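# Hang the power strip level on two wall screws

## Task

Put the power strip's keyhole slots over the two screws so that it stays up by itself and sits level, with the narrow part of each keyhole slot pointing upward.

## Robot and tools

Robot: two arms, left_arm and right_arm, each with a two-finger gripper and a wrist camera. left_arm is on the +y side of the scene; the names do not refer to sides of any picture. Calibrated bases in the scene frame: left_arm at (+0.003, +0.318, +0.006) m, right_arm at (+0.009, -0.364, +0.034) m. Both are turned by only a fraction of a degree about z.

Frames. The scene frame has its origin at table-top height, halfway between the nominal bases, with +z up and +x pointing out over the table. Fixed cameras and the table use this frame. Everything about a hand (its printed position, quaternion, Hand target and all offsets) is in that arm's own base frame, whose axes are nearly parallel to the scene axes. On the gripper, the fingers point along its +z axis and spread along its y axis. end_effector_position is the spot between the finger pads, roughly 1 cm behind the tips. Printed hand poses can be a few cm off.

execute_actions(actions, cameras). actions is a list of actions. Each action is a table of at most 15 rows, and each row is one 1/30 s control step. If fewer than 15 rows are given, the last one repeats. Every row has 14 numbers in [-1, 1]: dx, dy, dz, rx, ry, rz, opening for left_arm, then the same seven for right_arm. Both arms are always included. dx..rz are offsets, not poses: each row is measured from the arm's Hand target as it was when that action began, not from the previous row, and sending the same offset again moves the arm further. Scale: 1.0 is 0.6 m for dx/dy/dz and 180 degrees for rx/ry/rz, which together form one rotation vector about the Hand target's position. opening is absolute: +1 is fully open (0.094 m) and -1 is closed. A 0 is a real command for half-open, so repeat the present opening for any gripper that should stay as it is. cameras is a list of names, ["all"], or []. With an empty actions list you get a state report plus all images.

move(target, speed, blend, opening_speed, grip_force, blocking, cameras). target is a single 14-number row laid out as above, or a list of up to 15 such rows. Every row is an offset from the Hand targets at the start of the move, not from the row before. The gripper travels in a straight line. speed is in m/s, from 0.002 to 2.9, default 0.25, and turning is limited to twice that in rad/s. It can be one value or one per target. blend, in metres, rounds off the corners between listed targets; 0 means stop at each one. opening_speed is in units per second on the -1..1 scale, at least 0.2, and is useful for closing gently. grip_force is the per-pad force limit in N, 10 to 50 (full force). It stays in effect once set, and low values close slowly. blocking=false returns after about 0.5 s while the motion continues. A move is capped at 10 s. It does not avoid obstacles or the other arm. The gripper lags its path and can overshoot when moving fast. The result ends with a move: line: done (within 10 mm and 2 degrees), off_target, moving, held or fault, plus limits such as paced (the commanded pose was clipped) or held (a check blocked steps).

wait(seconds 0..10) runs the scene with the last commands held. stop brakes a running move. zoom_image(camera, region=[x0,y0,x1,y1]) enlarges part of the newest image from that camera, at most 504 by 504 pixels. read_manual gives licence texts only. finished_scene(scene) ends the scene permanently. Call it only when the strip hangs without help.

Cameras: cam_head_left, cam_head_right, cam_high, cam_low, cam_left_wrist, cam_right_wrist, all 896x504. The two head cameras sit on one bar. Calibrations may be slightly off.

Result lines: end_effector_position (m) and end_effector_quat_wxyz in the base frame. Hand target is the last commanded pose after clipping, and new offsets start from it. Tool commands shows the current opening commands. grip_measured is the measured finger opening on the command scale and reads a little wide when empty. Joint positions end with the opening in metres. Joint velocities may show "within noise". Joint torques include the arm's own weight, and numbers 1 to 3 wrap at ±28 N m. MOTOR HOT and OVER-TEMPERATURE FAULT lines warn about heat.

Behaviour to expect. Each step limits orientation to 40 degrees from the measured orientation, so one command may fall short. Friction and load can leave the gripper a few cm away from its target. Sending zeros for all six pose numbers asks for the target again. If the gripper still falls short, send the remaining gap as an offset. An arm that is blocked keeps pushing. To stop that, command a target back on the near side of the gripper. A wrist close to the first joint's axis can swing the whole arm, and paths that pass near an arm's own base can flip the shoulder, so go around it. Something may occasionally nudge loose objects.

Avoid: dropping the strip or releasing it while it moves, letting anything fall off the table or leaving it off the table, fast impacts with the screws, wall or table, hard pushes, the two grippers or wrist cameras touching or squeezing each other (this can fail the task), strain on a wrist-camera cable (cable contact counts as hand contact), and holding loads or stretched poses for long (motor heat can fold or drop an arm). Move slowly near contact, lower the strip gently onto the screws, and confirm with the cameras before releasing and finishing.

Each tool is called after "Call:" as name([rows], argument=value, ...), one row to a line, values as JSON.

## Session

Call:
execute_actions(actions=[])

Scene clock: 0.00 s.
left_arm: end_effector_position=(+0.3956, -0.0037, +0.1123) grip_measured=+1.000 end_effector_quat_wxyz=(+0.596, -0.007, +0.802, -0.043) | right_arm: end_effector_position=(+0.3938, +0.0104, +0.1119) grip_measured=+1.000 end_effector_quat_wxyz=(+0.614, -0.022, +0.789, -0.004)
Joint positions: left_arm=[0.027 1.491 0.351 0.849 0.087 -0.054 0.094] | right_arm=[0.026 1.531 0.316 0.966 0.005 -0.034 0.094]
Joint velocities: within noise
Joint torques (N m): no reading
Heat: left arm: 43 °C; right arm: 43 °C.
Hand target: left_arm +0.3991, -0.0036, +0.1227; +0.608, -0.006, +0.793, -0.042 | right_arm +0.3939, +0.0105, +0.1112; +0.612, -0.023, +0.791, -0.004
Tool commands: left_gripper/opening=+1.0 right_gripper/opening=+1.0

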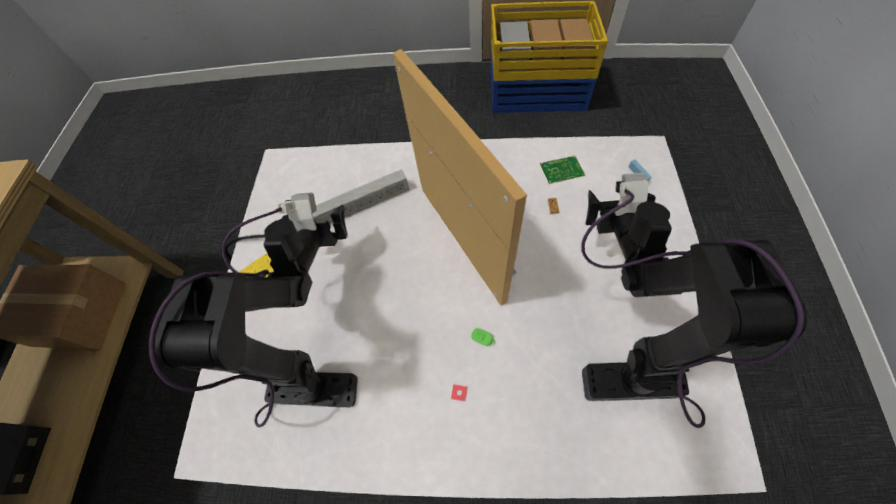

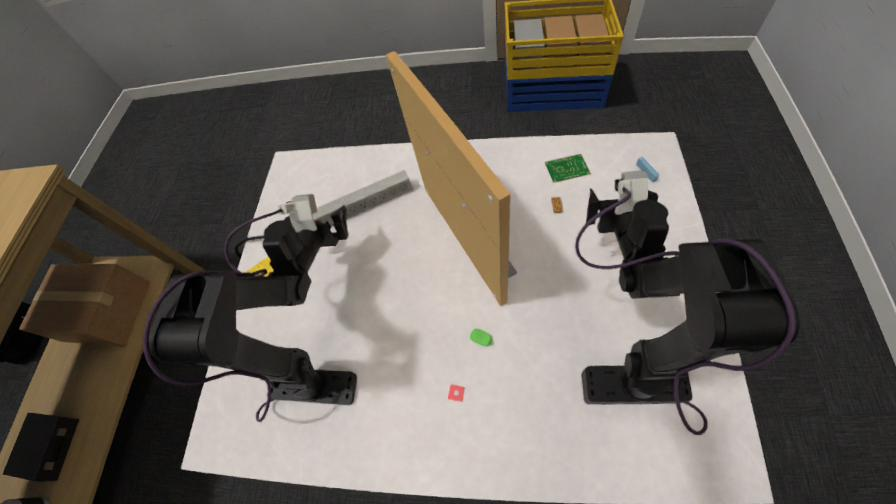

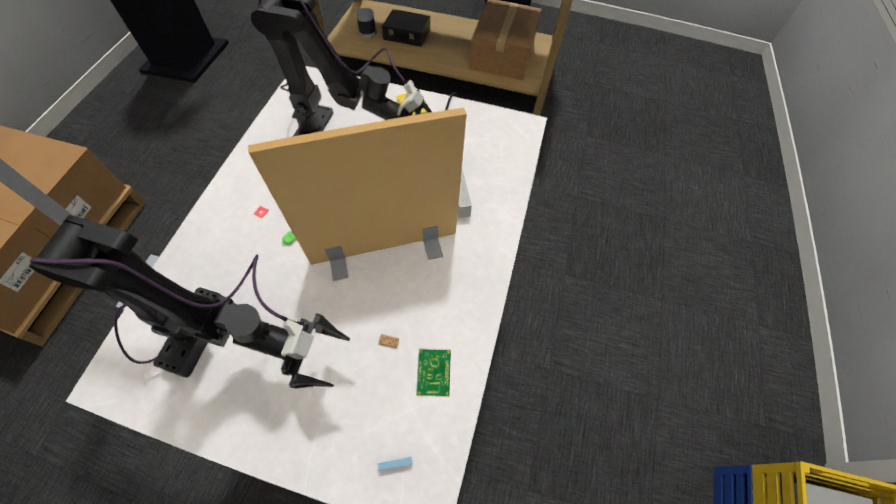

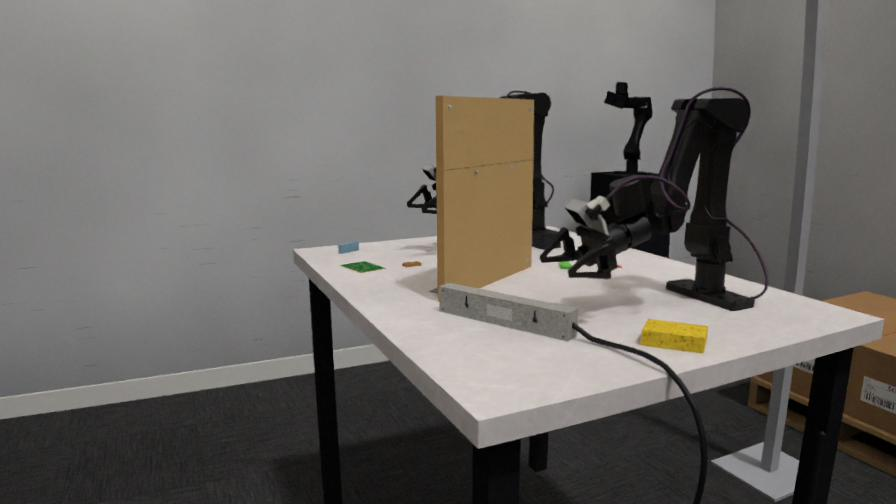

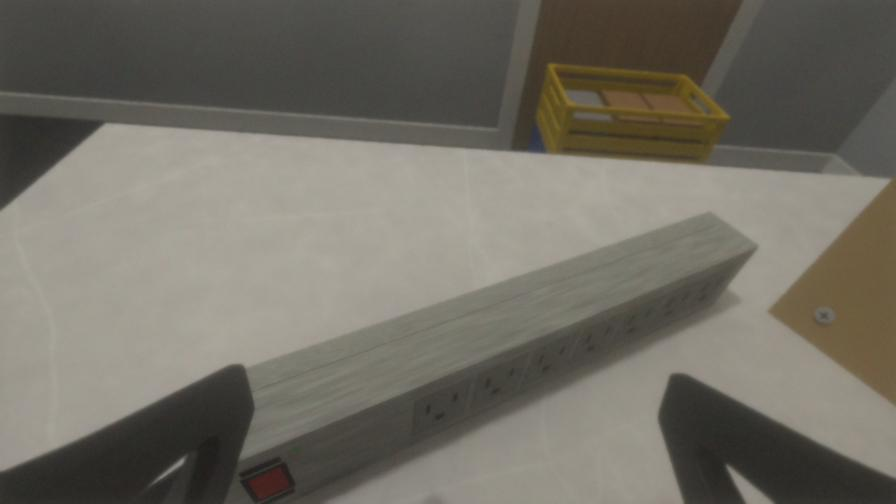

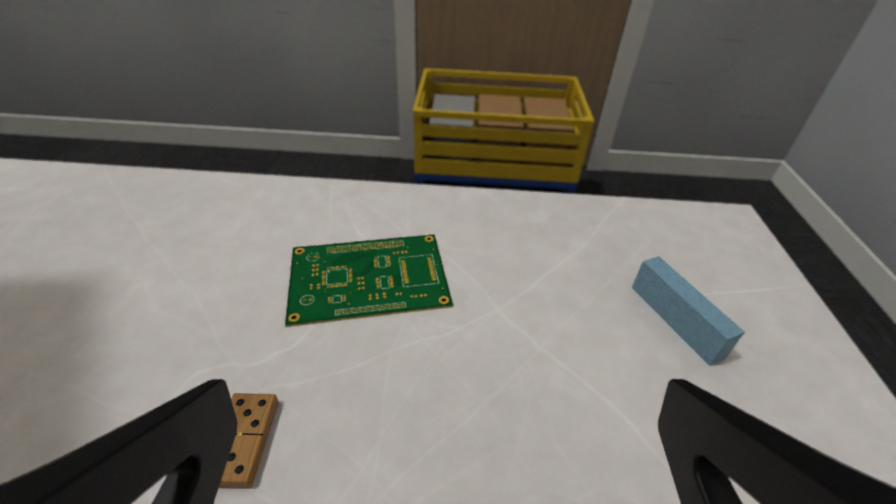

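Call:
zoom_image(camera="cam_low", region=[400, 80, 740, 360])

Call:
zoom_image(camera="cam_head_left", region=[220, 40, 540, 310])

Call:
zoom_image(camera="cam_head_right", region=[220, 40, 540, 310])

Call:
zoom_image(camera="cam_low", region=[425, 270, 625, 360])

Scaled by 1.482 from the camera's 896x504 image, which has a finer 1280x720 frame.

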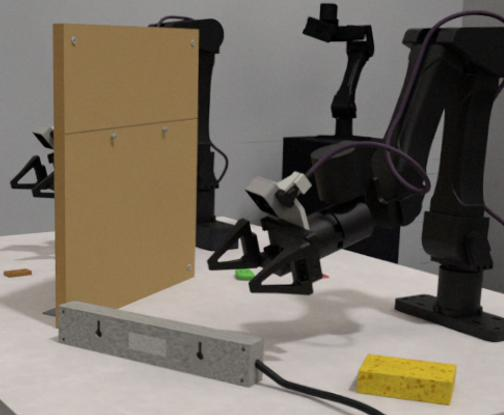

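Scaled by 1.575 from the camera's 896x504 image, which has a finer 1280x720 frame.

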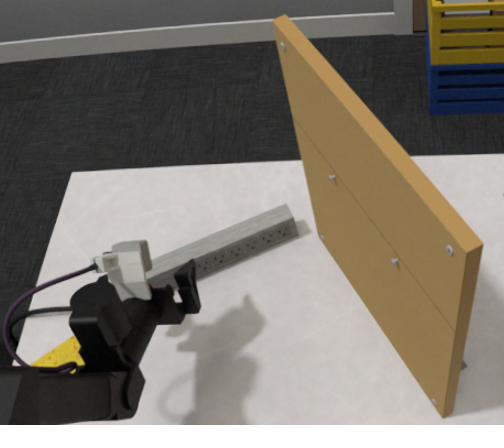

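Scaled by 1.575 from the camera's 896x504 image, which has a finer 1280x720 frame.

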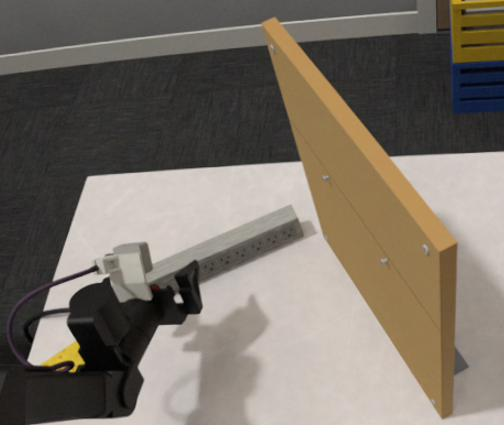

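Scaled by 2.520 from the camera's 896x504 image, which has a finer 1280x720 frame.

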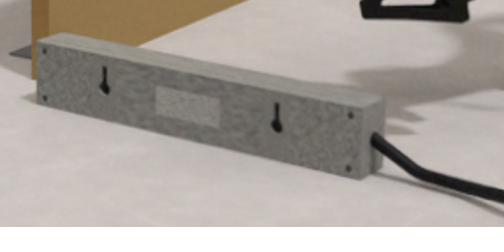

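Call:
zoom_image(camera="cam_left_wrist", region=[740, 180, 896, 420])

Call:
zoom_image(camera="cam_head_left", region=[410, 130, 500, 230])

Call:
zoom_image(camera="cam_low", region=[430, 90, 540, 200])

Call:
zoom_image(camera="cam_low", region=[430, 270, 580, 350])

Scaled by 2.100 from the camera's 896x504 image, which has a finer 1280x720 frame.

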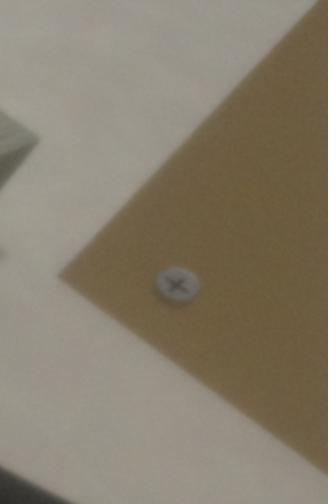

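Scaled by 5.040 from the camera's 896x504 image, which has a finer 1280x720 frame.

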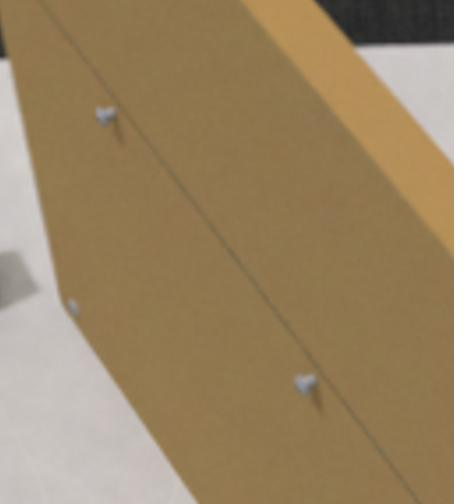

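Scaled by 4.582 from the camera's 896x504 image, which has a finer 1280x720 frame.

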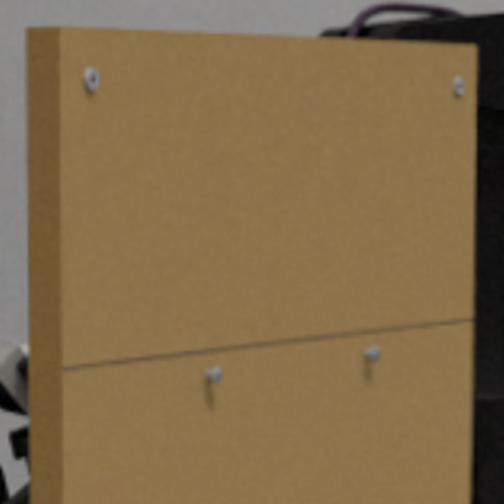

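Scaled by 3.360 from the camera's 896x504 image, which has a finer 1280x720 frame.

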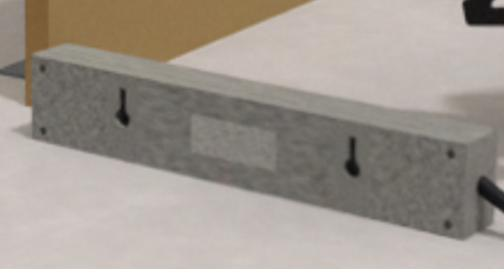

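Call:
move(target=[0.102,0.006,0.2,0.2290,0.3670,-0.2680,1,0,0,0,0,0,0,1], speed=0.4, cameras=["cam_left_wrist","cam_head_left"])

Scene clock: 182.83 s.
left_arm: end_effector_position=(+0.4563, +0.0017, +0.2393) grip_measured=+1.000 end_effector_quat_wxyz=(+0.145, +0.459, +0.874, +0.074) | right_arm: end_effector_position=(+0.3938, +0.0104, +0.1119) grip_measured=+1.000 end_effector_quat_wxyz=(+0.614, -0.022, +0.789, -0.004)
Joint positions: left_arm=[0.003 2.15 2.485 -1.58 0.005 0.969 0.094] | right_arm=[0.026 1.531 0.316 0.966 0.005 -0.034 0.094]
Joint torques (N m): left_arm=[-0.53 -8.9 6.8 0.65 -0.02 0.04] | right_arm=[0.13 -5.2 6.6 2.03 -0.02 -0.01]
Heat: left arm: 45 °C; right arm: 42 °C.
Hand target: left_arm +0.4603, +0.0000, +0.2428; +0.000, +0.470, +0.883, +0.000 | right_arm +0.3939, +0.0105, +0.1112; +0.612, -0.023, +0.791, -0.004
Off the commanded pose: left_arm 0.006 m, 19 deg | right_arm 0.001 m, 0 deg.
joint sent to its limit (left arm) — joint 4 (wrist pitch), lower limit. The joint targets are off in orientation, not in position.
move: off_target (left_arm)
camera_calibration:
cam_left_wrist: T_world_to_cam=[[-0.771709, -0.582808, -0.254558, 0.413166], [-0.633443, 0.740064, 0.225956, 0.269829], [0.0567005, 0.335621, -0.940289, 0.291073], [0, 0, 0, 1]] pos_world=[0.473261, -0.0565843, 0.317898]
Images, in order (width x height): cam_head_left 896x504, cam_left_wrist 896x504.

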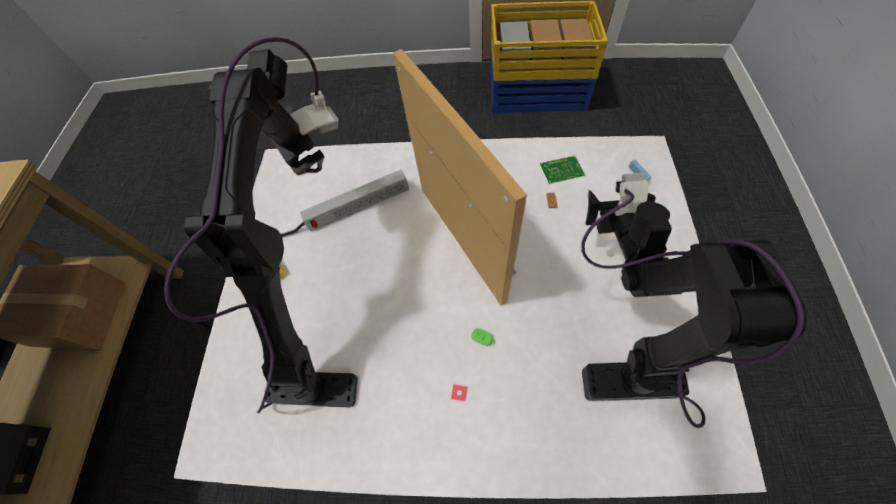

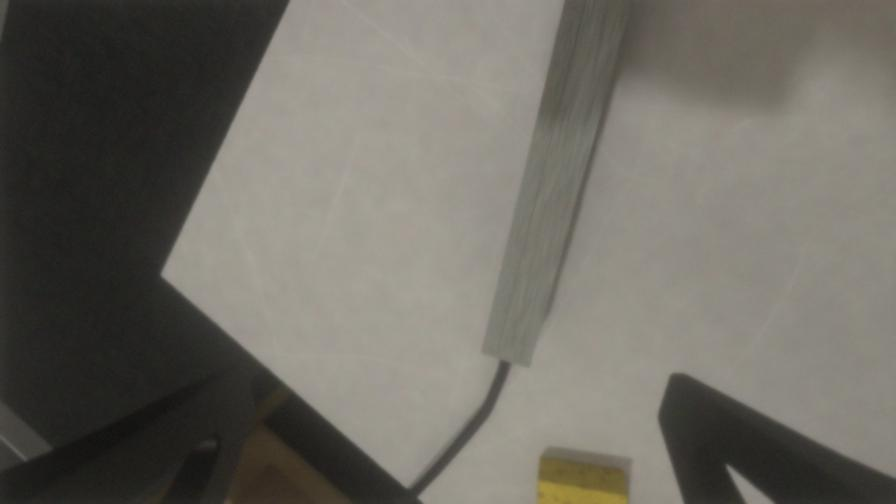

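Call:
move(target=[0.0162,-0.0717,-0.2047,0,0,-0.0433,1,0,0,0,0,0,0,1], speed=0.35, cameras=["cam_left_wrist","cam_head_left"])

Scene clock: 199.13 s.
left_arm: end_effector_position=(+0.4690, -0.0441, +0.1160) grip_measured=+1.000 end_effector_quat_wxyz=(+0.021, +0.526, +0.850, +0.010) | right_arm: end_effector_position=(+0.3938, +0.0104, +0.1119) grip_measured=+1.000 end_effector_quat_wxyz=(+0.614, -0.022, +0.789, -0.004)
Joint positions: left_arm=[-0.096 2.421 2.477 -1.58 0 1.013 0.094] | right_arm=[0.026 1.531 0.316 0.966 0.005 -0.034 0.094]
Joint torques (N m): left_arm=[0.06 -12 5.33 0.23 -0.01 0.07] | right_arm=[0.03 -5.26 6.61 2.02 -0.02 0.01]
Heat: left arm: 43 °C; right arm: 42 °C.
Hand target: left_arm +0.4701, -0.0432, +0.1201; +0.000, +0.529, +0.849, +0.000 | right_arm +0.3939, +0.0105, +0.1112; +0.612, -0.023, +0.791, -0.004
Off the commanded pose: left_arm 0.004 m, 3 deg | right_arm 0.001 m, 0 deg.
joint sent to its limit (left arm) — joint 4 (wrist pitch), lower limit. The joint targets are off in orientation, not in position.
move: off_target (left_arm)
camera_calibration:
cam_left_wrist: T_world_to_cam=[[-0.886593, -0.461229, -0.0349423, 0.39873], [-0.435987, 0.808057, 0.396181, 0.230386], [-0.154495, 0.366485, -0.917507, 0.287504], [0, 0, 0, 1]] pos_world=[0.498375, -0.107625, 0.186445]
Images, in order (width x height): cam_head_left 896x504, cam_left_wrist 896x504.

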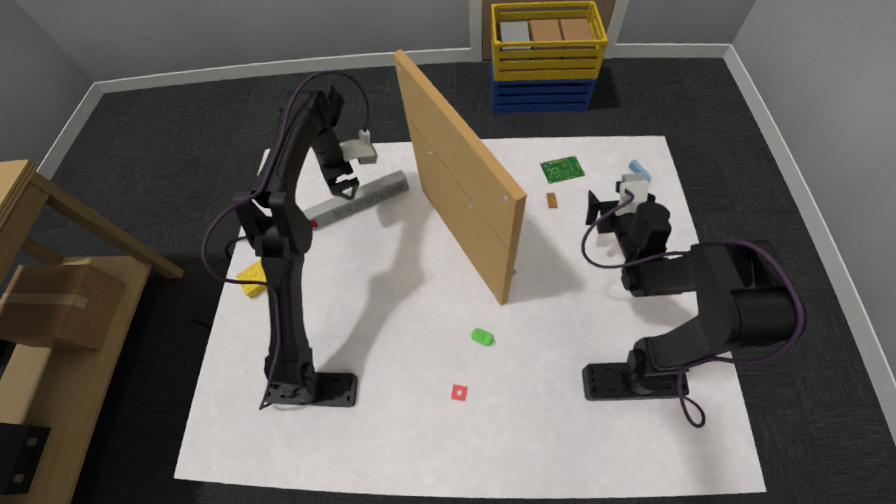

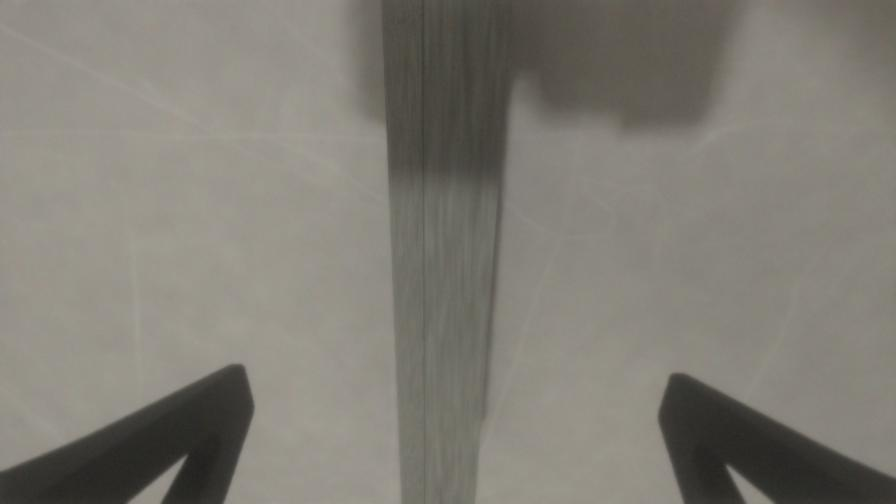

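Call:
move([
  [0,0.001,-0.1435,0,0,0,1,0,0,0,0,0,0,1],
  [0,0.001,-0.1435,0,0,0,-0.45,0,0,0,0,0,0,1],
], speed=0.2, opening_speed=0.8, cameras=["cam_left_wrist"])

Scene clock: 212.33 s.
left_arm: end_effector_position=(+0.4722, -0.0441, +0.0399) grip_measured=-0.304 end_effector_quat_wxyz=(+0.006, +0.528, +0.849, +0.004) | right_arm: end_effector_position=(+0.3938, +0.0104, +0.1119) grip_measured=+1.000 end_effector_quat_wxyz=(+0.614, -0.022, +0.789, -0.004)
Joint positions: left_arm=[-0.096 2.423 2.174 -1.308 -0.002 1.017 0.033] | right_arm=[0.026 1.531 0.316 0.966 0.005 -0.034 0.094]
Joint torques (N m): left_arm=[0.21 -11.43 4.1 0.26 0.02 0.03] | right_arm=[0.09 -5.18 6.6 2.05 -0.02 -0.02]
Heat: left arm: 42 °C; right arm: 41 °C.
Hand target: left_arm +0.4700, -0.0426, +0.0339; +0.000, +0.529, +0.849, +0.000 | right_arm +0.3939, +0.0105, +0.1112; +0.612, -0.023, +0.791, -0.004
Off the commanded pose: left_arm 0.006 m, 1 deg | right_arm 0.001 m, 0 deg.
move: done
camera_calibration:
cam_left_wrist: T_world_to_cam=[[-0.889025, -0.457767, -0.00913787, 0.399141], [-0.420099, 0.80761, 0.413863, 0.253586], [-0.182073, 0.371773, -0.910293, 0.2312], [0, 0, 0, 1]] pos_world=[0.503473, -0.108039, 0.109157]
Images, in order (width x height): cam_left_wrist 896x504.

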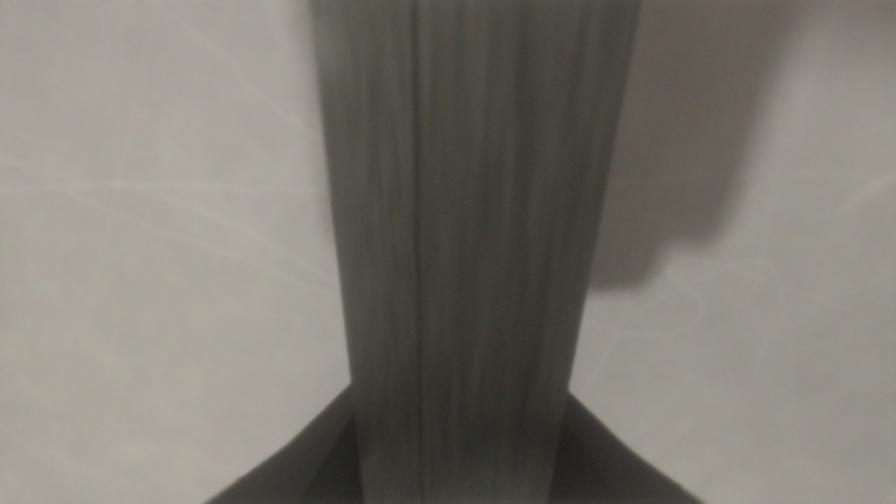

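Call:
move([
  [0,0,0.177,0,0,0,-0.45,0,0,0,0,0,0,1],
  [-0.0833,0.1377,0.21,0,0,0.4333,-0.45,0,0,0,0,0,0,1],
  [-0.0833,0.1377,0.21,-0.3513,0.1638,0.3829,-0.45,0,0,0,0,0,0,1],
], speed=0.4, blend=[0.03,0.02,0], cameras=["cam_left_wrist","cam_head_left","cam_low"])

Scene clock: 228.93 s.
left_arm: end_effector_position=(+0.4235, +0.0584, +0.1462) grip_measured=-0.304 end_effector_quat_wxyz=(+0.116, -0.086, +0.872, -0.467) | right_arm: end_effector_position=(+0.3938, +0.0104, +0.1119) grip_measured=+1.000 end_effector_quat_wxyz=(+0.614, -0.022, +0.789, -0.004)
Joint positions: left_arm=[0.494 2.261 1.977 -1.52 0.986 0.422 0.033] | right_arm=[0.026 1.531 0.316 0.966 0.005 -0.034 0.094]
Joint torques (N m): left_arm=[-1.21 -10.55 3.56 -0.71 1.62 -0.43] | right_arm=[-0.08 -5.09 6.63 2.03 -0.05 -0.01]
Heat: left arm: 41 °C; right arm: 41 °C.
Hand target: left_arm +0.4200, +0.0401, +0.1599; +0.065, -0.104, +0.837, -0.533 | right_arm +0.3939, +0.0105, +0.1112; +0.612, -0.023, +0.791, -0.004
Off the commanded pose: left_arm 0.023 m, 11 deg | right_arm 0.001 m, 0 deg.
joint sent to its limit (left arm) — joint 4 (wrist pitch), lower limit. The joint targets are off in orientation, not in position.
move: off_target (left_arm)
camera_calibration:
cam_left_wrist: T_world_to_cam=[[0.058044, -0.541866, 0.838458, -0.11634], [-0.987806, 0.0903662, 0.126783, 0.430741], [-0.144468, -0.835593, -0.530013, 0.279987], [0, 0, 0, 1]] pos_world=[0.47269, 0.13199, 0.191333]
Images, in order (width x height): cam_head_left 896x504, cam_low 896x504, cam_left_wrist 896x504.

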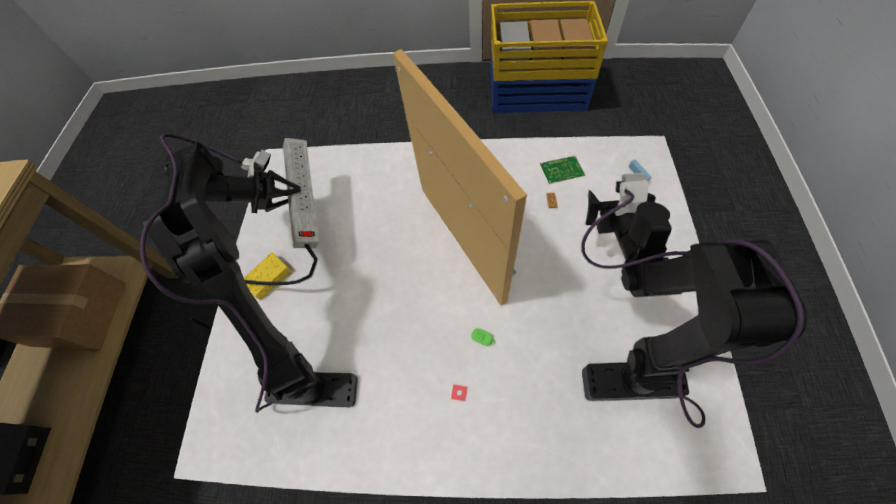

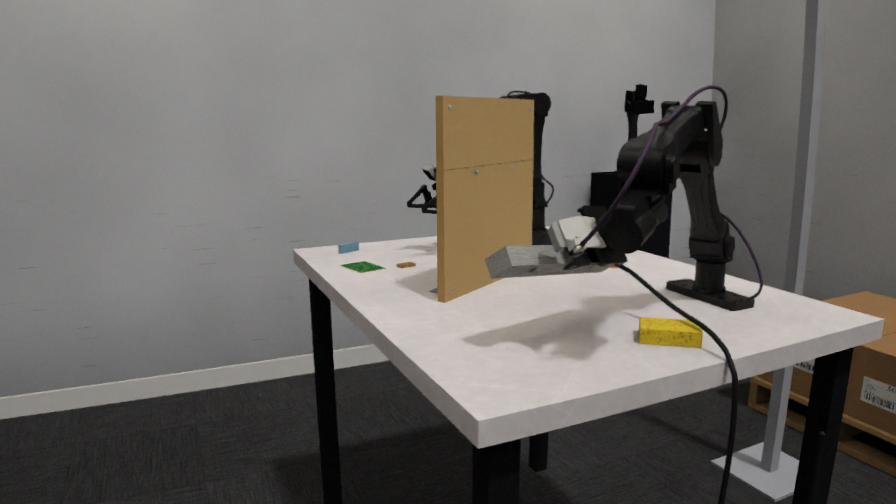

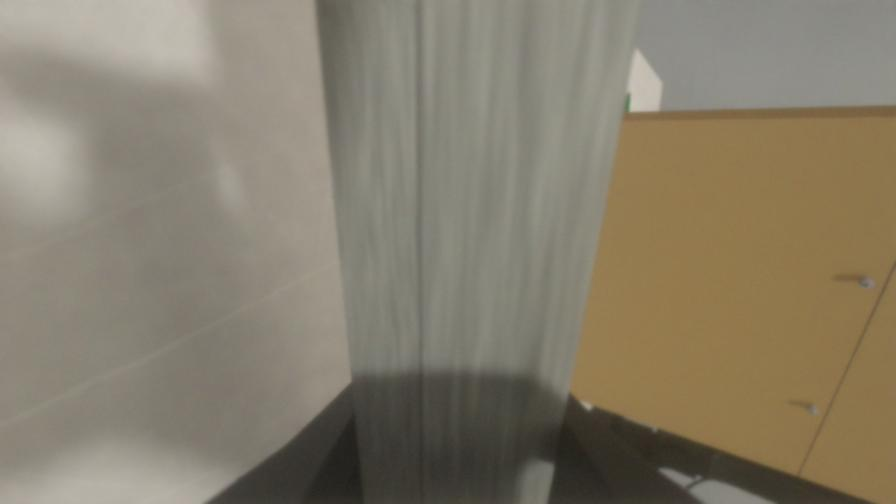

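Call:
move(target=[0,0,-0.158,0,0,0,-0.45,0,0,0,0,0,0,1], speed=0.25)

Scene clock: 239.37 s.
left_arm: end_effector_position=(+0.4145, +0.0501, +0.0496) grip_measured=-0.304 end_effector_quat_wxyz=(+0.057, -0.095, +0.857, -0.503) | right_arm: end_effector_position=(+0.3938, +0.0104, +0.1119) grip_measured=+1.000 end_effector_quat_wxyz=(+0.614, -0.022, +0.789, -0.004)
Joint positions: left_arm=[0.49 2.454 1.867 -1.427 1.002 0.515 0.033] | right_arm=[0.026 1.531 0.316 0.966 0.005 -0.034 0.094]
Joint torques (N m): left_arm=[-1.11 -11.99 4.07 -0.62 1.31 -0.07] | right_arm=[0.05 -5.22 6.49 2.02 -0.01 -0.01]
Heat: left arm: 41 °C; right arm: 41 °C.
Hand target: left_arm +0.4200, +0.0401, +0.0651; +0.065, -0.104, +0.837, -0.533 | right_arm +0.3939, +0.0105, +0.1112; +0.612, -0.023, +0.791, -0.004
Off the commanded pose: left_arm 0.019 m, 4 deg | right_arm 0.001 m, 0 deg.
move: off_target (left_arm)

Call:
move(target=[0,0,-0.036,-0.0431,-0.0107,0,-0.45,0,0,0,0,0,0,1], speed=0.1, cameras=["cam_low"])

Call:
zoom_image(camera="cam_low", region=[450, 220, 710, 360])

Scene clock: 247.37 s.
left_arm: end_effector_position=(+0.4110, +0.0428, +0.0328) grip_measured=-0.304 end_effector_quat_wxyz=(+0.063, -0.089, +0.817, -0.567) | right_arm: end_effector_position=(+0.3938, +0.0104, +0.1119) grip_measured=+1.000 end_effector_quat_wxyz=(+0.614, -0.022, +0.789, -0.004)
Joint positions: left_arm=[0.504 2.576 1.891 -1.532 1.117 0.7 0.033] | right_arm=[0.026 1.531 0.316 0.966 0.005 -0.034 0.094]
Joint torques (N m): left_arm=[-0.5 -10.54 5.76 -0.94 1.17 0.04] | right_arm=[-0.08 -5.22 6.74 2.02 -0.03 0.02]
Heat: left arm: 41 °C; right arm: 41 °C.
Hand target: left_arm +0.4200, +0.0401, +0.0435; +0.072, -0.099, +0.798, -0.591 | right_arm +0.3939, +0.0105, +0.1112; +0.612, -0.023, +0.791, -0.004
Off the commanded pose: left_arm 0.014 m, 4 deg | right_arm 0.001 m, 0 deg.
move: off_target (left_arm)
Images, in order (width x height): cam_low 896x504.

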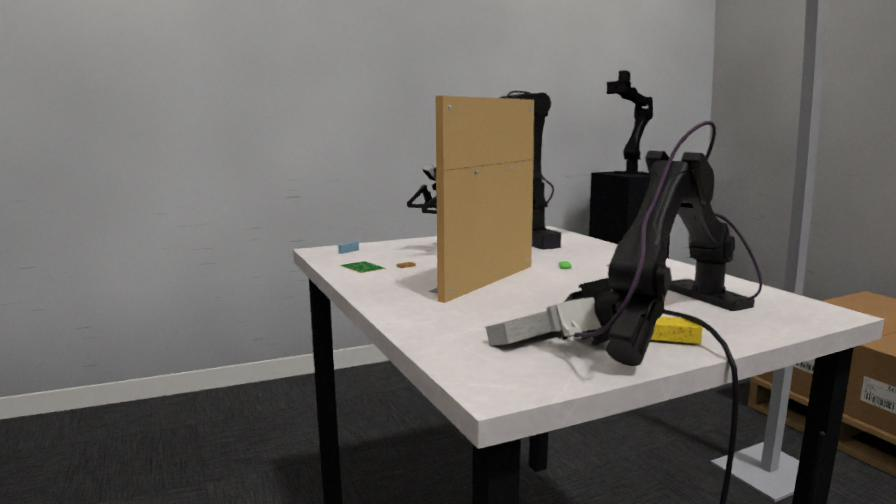

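Scaled by 1.938 from the camera's 896x504 image, which has a finer 1280x720 frame.

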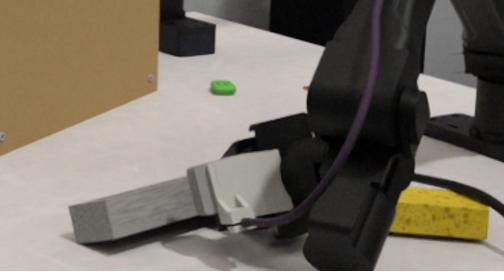

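Call:
move(target=[0,0,-0.015,0,0,0,-0.45,0,0,0,0,0,0,1], speed=0.06)

Scene clock: 252.23 s.
left_arm: end_effector_position=(+0.4124, +0.0420, +0.0317) grip_measured=-0.304 end_effector_quat_wxyz=(+0.065, -0.090, +0.811, -0.574) | right_arm: end_effector_position=(+0.3938, +0.0104, +0.1119) grip_measured=+1.000 end_effector_quat_wxyz=(+0.614, -0.022, +0.789, -0.004)
Joint positions: left_arm=[0.504 2.592 1.901 -1.546 1.135 0.717 0.033] | right_arm=[0.026 1.531 0.316 0.966 0.005 -0.034 0.094]
Joint torques (N m): left_arm=[-0.59 -9.85 5.29 -0.75 0.95 -0.02] | right_arm=[-0.08 -5.18 6.54 2.01 -0.03 0]
Heat: left arm: 41 °C; right arm: 41 °C.
Hand target: left_arm +0.4200, +0.0401, +0.0345; +0.072, -0.099, +0.798, -0.591 | right_arm +0.3939, +0.0105, +0.1112; +0.612, -0.023, +0.791, -0.004
Off the commanded pose: left_arm 0.008 m, 3 deg | right_arm 0.001 m, 0 deg.
move: off_target (left_arm)

Call:
move(target=[0,0,0,0,0,0,0.15,0,0,0,0,0,0,1], speed=0.06, opening_speed=0.4, cameras=["cam_low","cam_left_wrist"])

Call:
zoom_image(camera="cam_low", region=[450, 220, 710, 360])

Scene clock: 260.60 s.
left_arm: end_effector_position=(+0.4143, +0.0404, +0.0347) grip_measured=+0.148 end_effector_quat_wxyz=(+0.066, -0.102, +0.801, -0.586) | right_arm: end_effector_position=(+0.3938, +0.0104, +0.1119) grip_measured=+1.000 end_effector_quat_wxyz=(+0.614, -0.022, +0.789, -0.004)
Joint positions: left_arm=[0.504 2.599 1.901 -1.562 1.167 0.716 0.054] | right_arm=[0.026 1.531 0.316 0.966 0.005 -0.034 0.094]
Joint torques (N m): left_arm=[-0.54 -10.13 5.72 -0.7 0.57 0.07] | right_arm=[0.02 -5.15 6.6 2.02 0.01 0.02]
Heat: left arm: 41 °C; right arm: 41 °C.
Hand target: left_arm +0.4201, +0.0401, +0.0345; +0.072, -0.099, +0.798, -0.591 | right_arm +0.3939, +0.0105, +0.1112; +0.612, -0.023, +0.791, -0.004
Off the commanded pose: left_arm 0.006 m, 1 deg | right_arm 0.001 m, 0 deg.
move: done
camera_calibration:
cam_left_wrist: T_world_to_cam=[[0.102501, -0.283658, 0.953431, -0.0648775], [-0.974023, 0.165945, 0.154086, 0.427597], [-0.201924, -0.944458, -0.25928, 0.223309], [0, 0, 0, 1]] pos_world=[0.468231, 0.121545, 0.0538692]
Images, in order (width x height): cam_low 896x504, cam_left_wrist 896x504.

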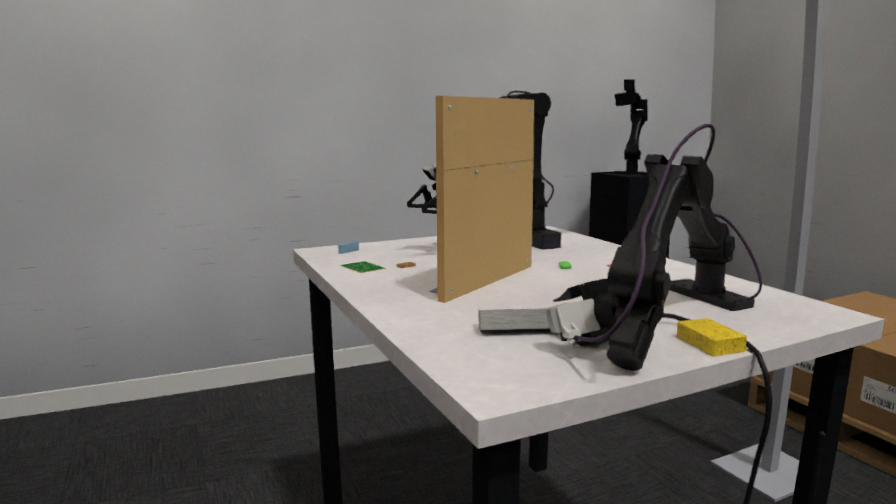

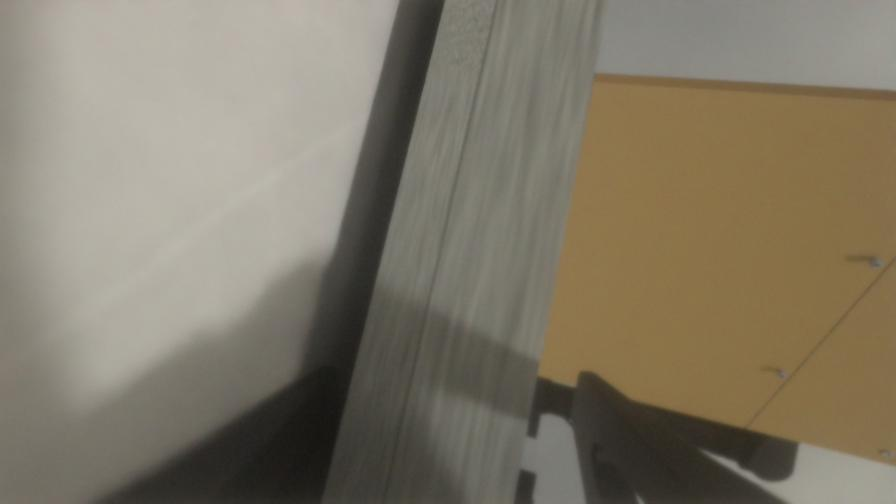

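Scaled by 1.938 from the camera's 896x504 image, which has a finer 1280x720 frame.

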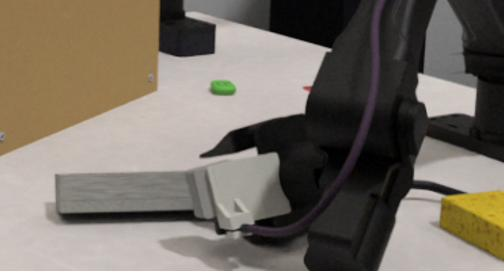

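Call:
move(target=[-0.0225,0.0925,0.0303,0,0,0,0.15,0,0,0,0,0,0,1], speed=0.08, cameras=["cam_low","cam_left_wrist","cam_head_left"])

Call:
zoom_image(camera="cam_low", region=[450, 220, 710, 360])

Scene clock: 266.83 s.
left_arm: end_effector_position=(+0.4001, +0.0881, +0.0346) grip_measured=+0.149 end_effector_quat_wxyz=(+0.079, -0.152, +0.799, -0.577) | right_arm: end_effector_position=(+0.3938, +0.0104, +0.1119) grip_measured=+1.000 end_effector_quat_wxyz=(+0.614, -0.022, +0.789, -0.004)
Joint positions: left_arm=[0.624 2.596 1.905 -1.593 1.131 0.711 0.054] | right_arm=[0.026 1.531 0.316 0.966 0.005 -0.034 0.094]
Joint torques (N m): left_arm=[0.21 -15.42 5.42 -0.56 0.25 0.02] | right_arm=[-0.12 -5.16 6.58 2.05 -0.04 0]
Heat: left arm: 41 °C; right arm: 41 °C.
Hand target: left_arm +0.4066, +0.0956, +0.0527; +0.072, -0.099, +0.798, -0.590 | right_arm +0.3939, +0.0105, +0.1112; +0.612, -0.023, +0.791, -0.004
Off the commanded pose: left_arm 0.021 m, 6 deg | right_arm 0.001 m, 0 deg.
joint read past its limit (left arm) — joint 4 (wrist pitch), lower limit.
joint sent to its limit (left arm) — joint 4 (wrist pitch), lower limit. The joint targets are off in orientation, not in position.
move: off_target (left_arm)
camera_calibration:
cam_left_wrist: T_world_to_cam=[[0.167519, -0.278825, 0.945618, -0.0759603], [-0.97869, 0.0685112, 0.193579, 0.415021], [-0.11876, -0.957895, -0.261406, 0.23337], [0, 0, 0, 1]] pos_world=[0.446617, 0.173931, 0.0524943]
Images, in order (width x height): cam_head_left 896x504, cam_low 896x504, cam_left_wrist 896x504.

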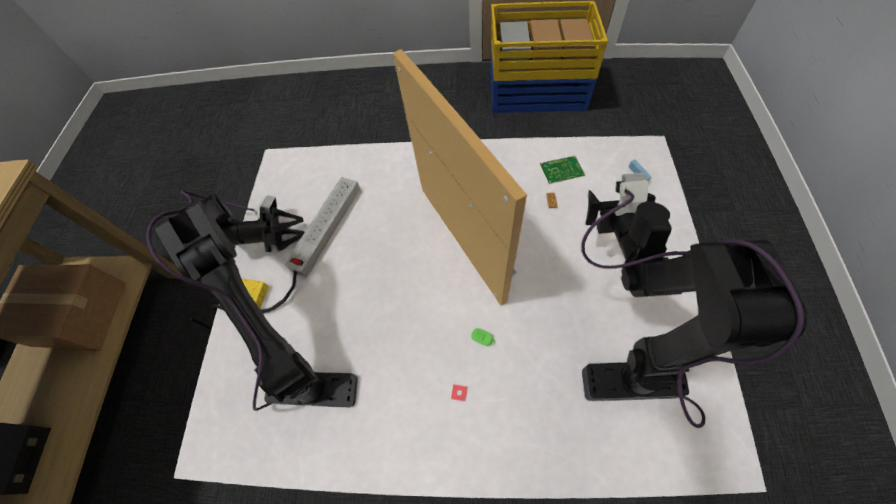

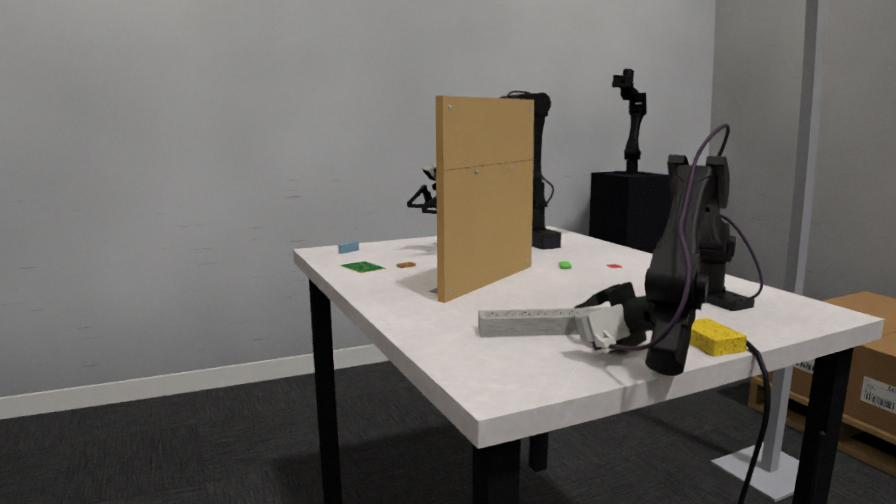

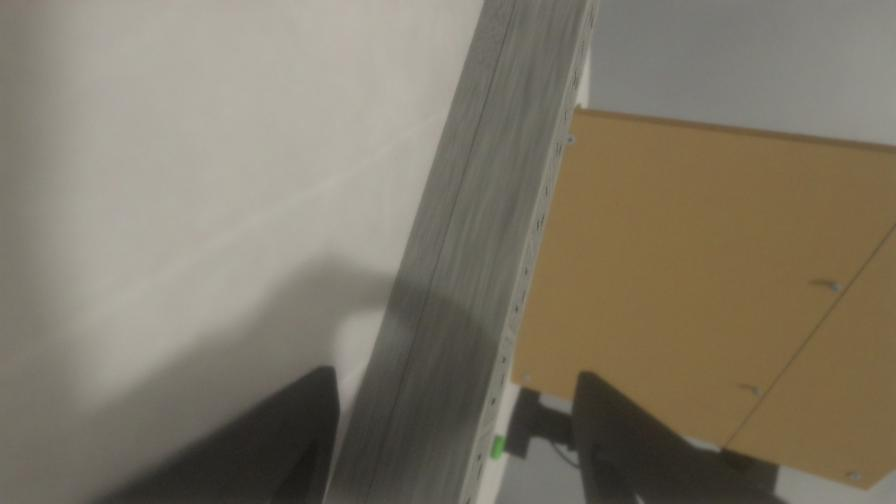

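Scaled by 1.938 from the camera's 896x504 image, which has a finer 1280x720 frame.

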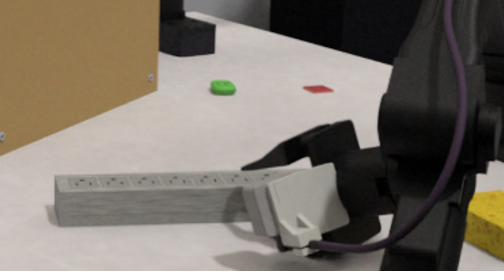

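Call:
move([
  [-0.011,0.107,0.062,0,0,0,0.15,0,0,0,0,0,0,1],
  [-0.005,0.05,0.229,0.2,-0.009,-0.08,0.6,0,0,0,0,0,0,1],
  [0.0057,-0.076,0.229,0.4095,-0.0182,-0.1582,1,0,0,0,0,0,0,1],
], speed=0.4, blend=[0.02,0.03,0], cameras=["cam_left_wrist","cam_head_left"])

Scene clock: 289.30 s.
left_arm: end_effector_position=(+0.4060, +0.0464, +0.1623) grip_measured=+0.999 end_effector_quat_wxyz=(+0.013, +0.168, +0.986, +0.000) | right_arm: end_effector_position=(+0.3938, +0.0104, +0.1119) grip_measured=+1.000 end_effector_quat_wxyz=(+0.614, -0.022, +0.789, -0.004)
Joint positions: left_arm=[0.114 2.131 2.174 -1.588 0.007 0.452 0.094] | right_arm=[0.026 1.531 0.316 0.966 0.005 -0.034 0.094]
Joint torques (N m): left_arm=[0.43 -14.16 6.75 0.27 -0.06 -0.04] | right_arm=[0.12 -5.19 6.48 2.03 0.02 -0.03]
Heat: left arm: 41 °C; right arm: 40 °C.
Hand target: left_arm +0.4100, +0.0499, +0.1901; +0.000, +0.165, +0.986, -0.001 | right_arm +0.3939, +0.0105, +0.1112; +0.612, -0.023, +0.791, -0.004
Off the commanded pose: left_arm 0.028 m, 2 deg | right_arm 0.001 m, 0 deg.
joint read past its limit (left arm) — joint 4 (wrist pitch), lower limit.
joint sent to its limit (left arm) — joint 4 (wrist pitch), lower limit. The joint targets are off in orientation, not in position.
move: off_target (left_arm); blend cut to 0 m at target 2; target 2's new opening was sent with left_arm's hand 0.021 m and 14 deg from that target; target 3's new opening was sent with left_arm's hand 0.028 m and 2 deg from that target
camera_calibration:
cam_left_wrist: T_world_to_cam=[[-0.315194, -0.949027, -0.000630678, 0.171271], [-0.871654, 0.289234, 0.395681, 0.312391], [-0.375329, 0.125266, -0.918388, 0.388158], [0, 0, 0, 1]] pos_world=[0.471968, 0.0235641, 0.23298]
Images, in order (width x height): cam_head_left 896x504, cam_left_wrist 896x504.

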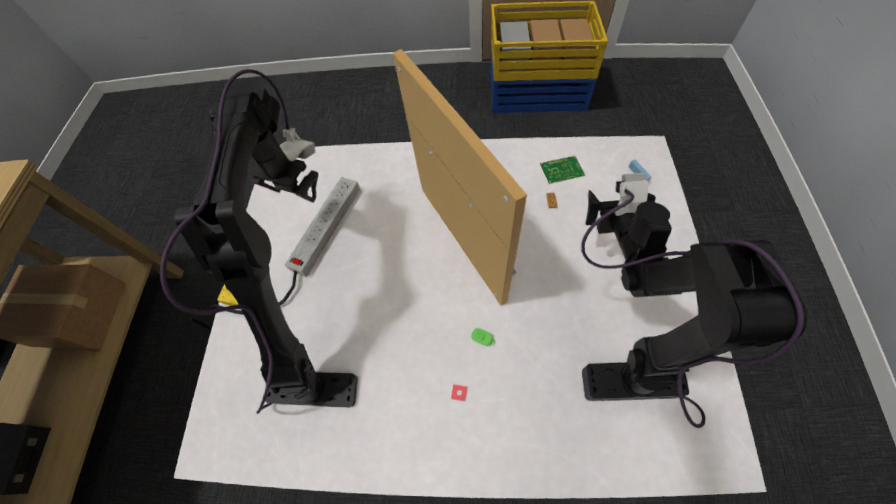

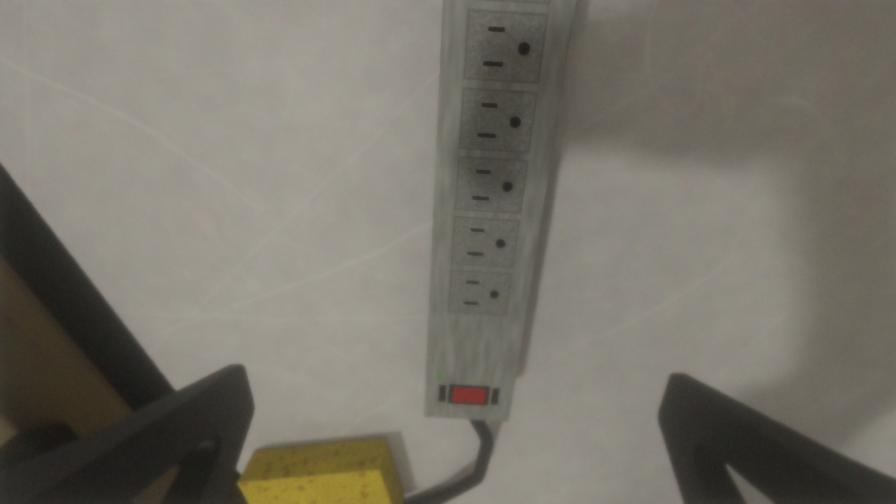

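Call:
move([
  [-0.0117,-0.0355,-0.18,0,0,-0.0128,1,0,0,0,0,0,0,1],
], speed=0.35, cameras=["cam_left_wrist"])

Scene clock: 302.53 s.
left_arm: end_effector_position=(+0.4027, +0.0278, +0.0848) grip_measured=+0.999 end_effector_quat_wxyz=(-0.001, +0.187, +0.982, -0.003) | right_arm: end_effector_position=(+0.3938, +0.0104, +0.1119) grip_measured=+1.000 end_effector_quat_wxyz=(+0.614, -0.022, +0.789, -0.004)
Joint positions: left_arm=[0.069 2.097 1.811 -1.288 0.005 0.445 0.094] | right_arm=[0.026 1.531 0.316 0.966 0.005 -0.034 0.094]
Joint torques (N m): left_arm=[-0.03 -9.94 4.01 0.28 -0.04 -0.06] | right_arm=[-0.09 -5.12 6.63 2.02 -0.02 0.02]
Heat: left arm: 41 °C; right arm: 40 °C.
Hand target: left_arm +0.4030, +0.0287, +0.0821; +0.000, +0.185, +0.983, -0.001 | right_arm +0.3939, +0.0105, +0.1112; +0.612, -0.023, +0.791, -0.004
Off the commanded pose: left_arm 0.003 m, 0 deg | right_arm 0.001 m, 0 deg.
move: done
camera_calibration:
cam_left_wrist: T_world_to_cam=[[-0.351406, -0.936177, 0.00932607, 0.165924], [-0.84815, 0.32255, 0.420241, 0.333106], [-0.396428, 0.139765, -0.907365, 0.325119], [0, 0, 0, 1]] pos_world=[0.469717, 0.00245031, 0.15347]
Images, in order (width x height): cam_left_wrist 896x504.

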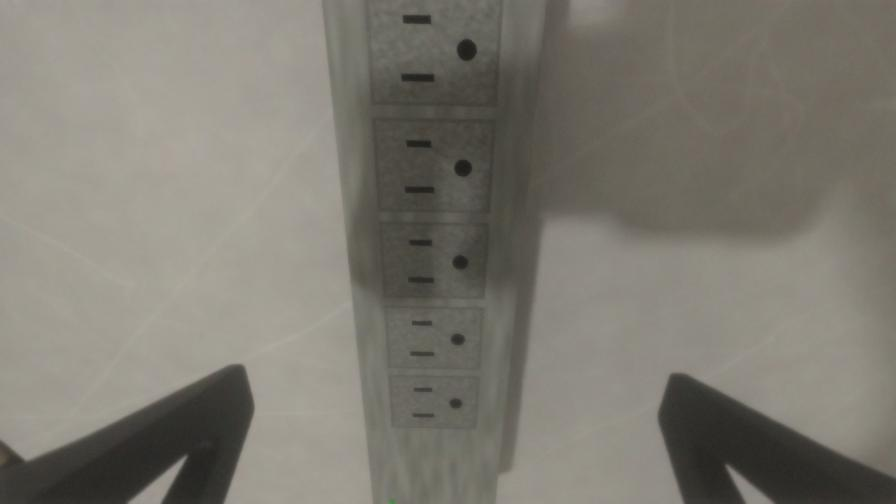

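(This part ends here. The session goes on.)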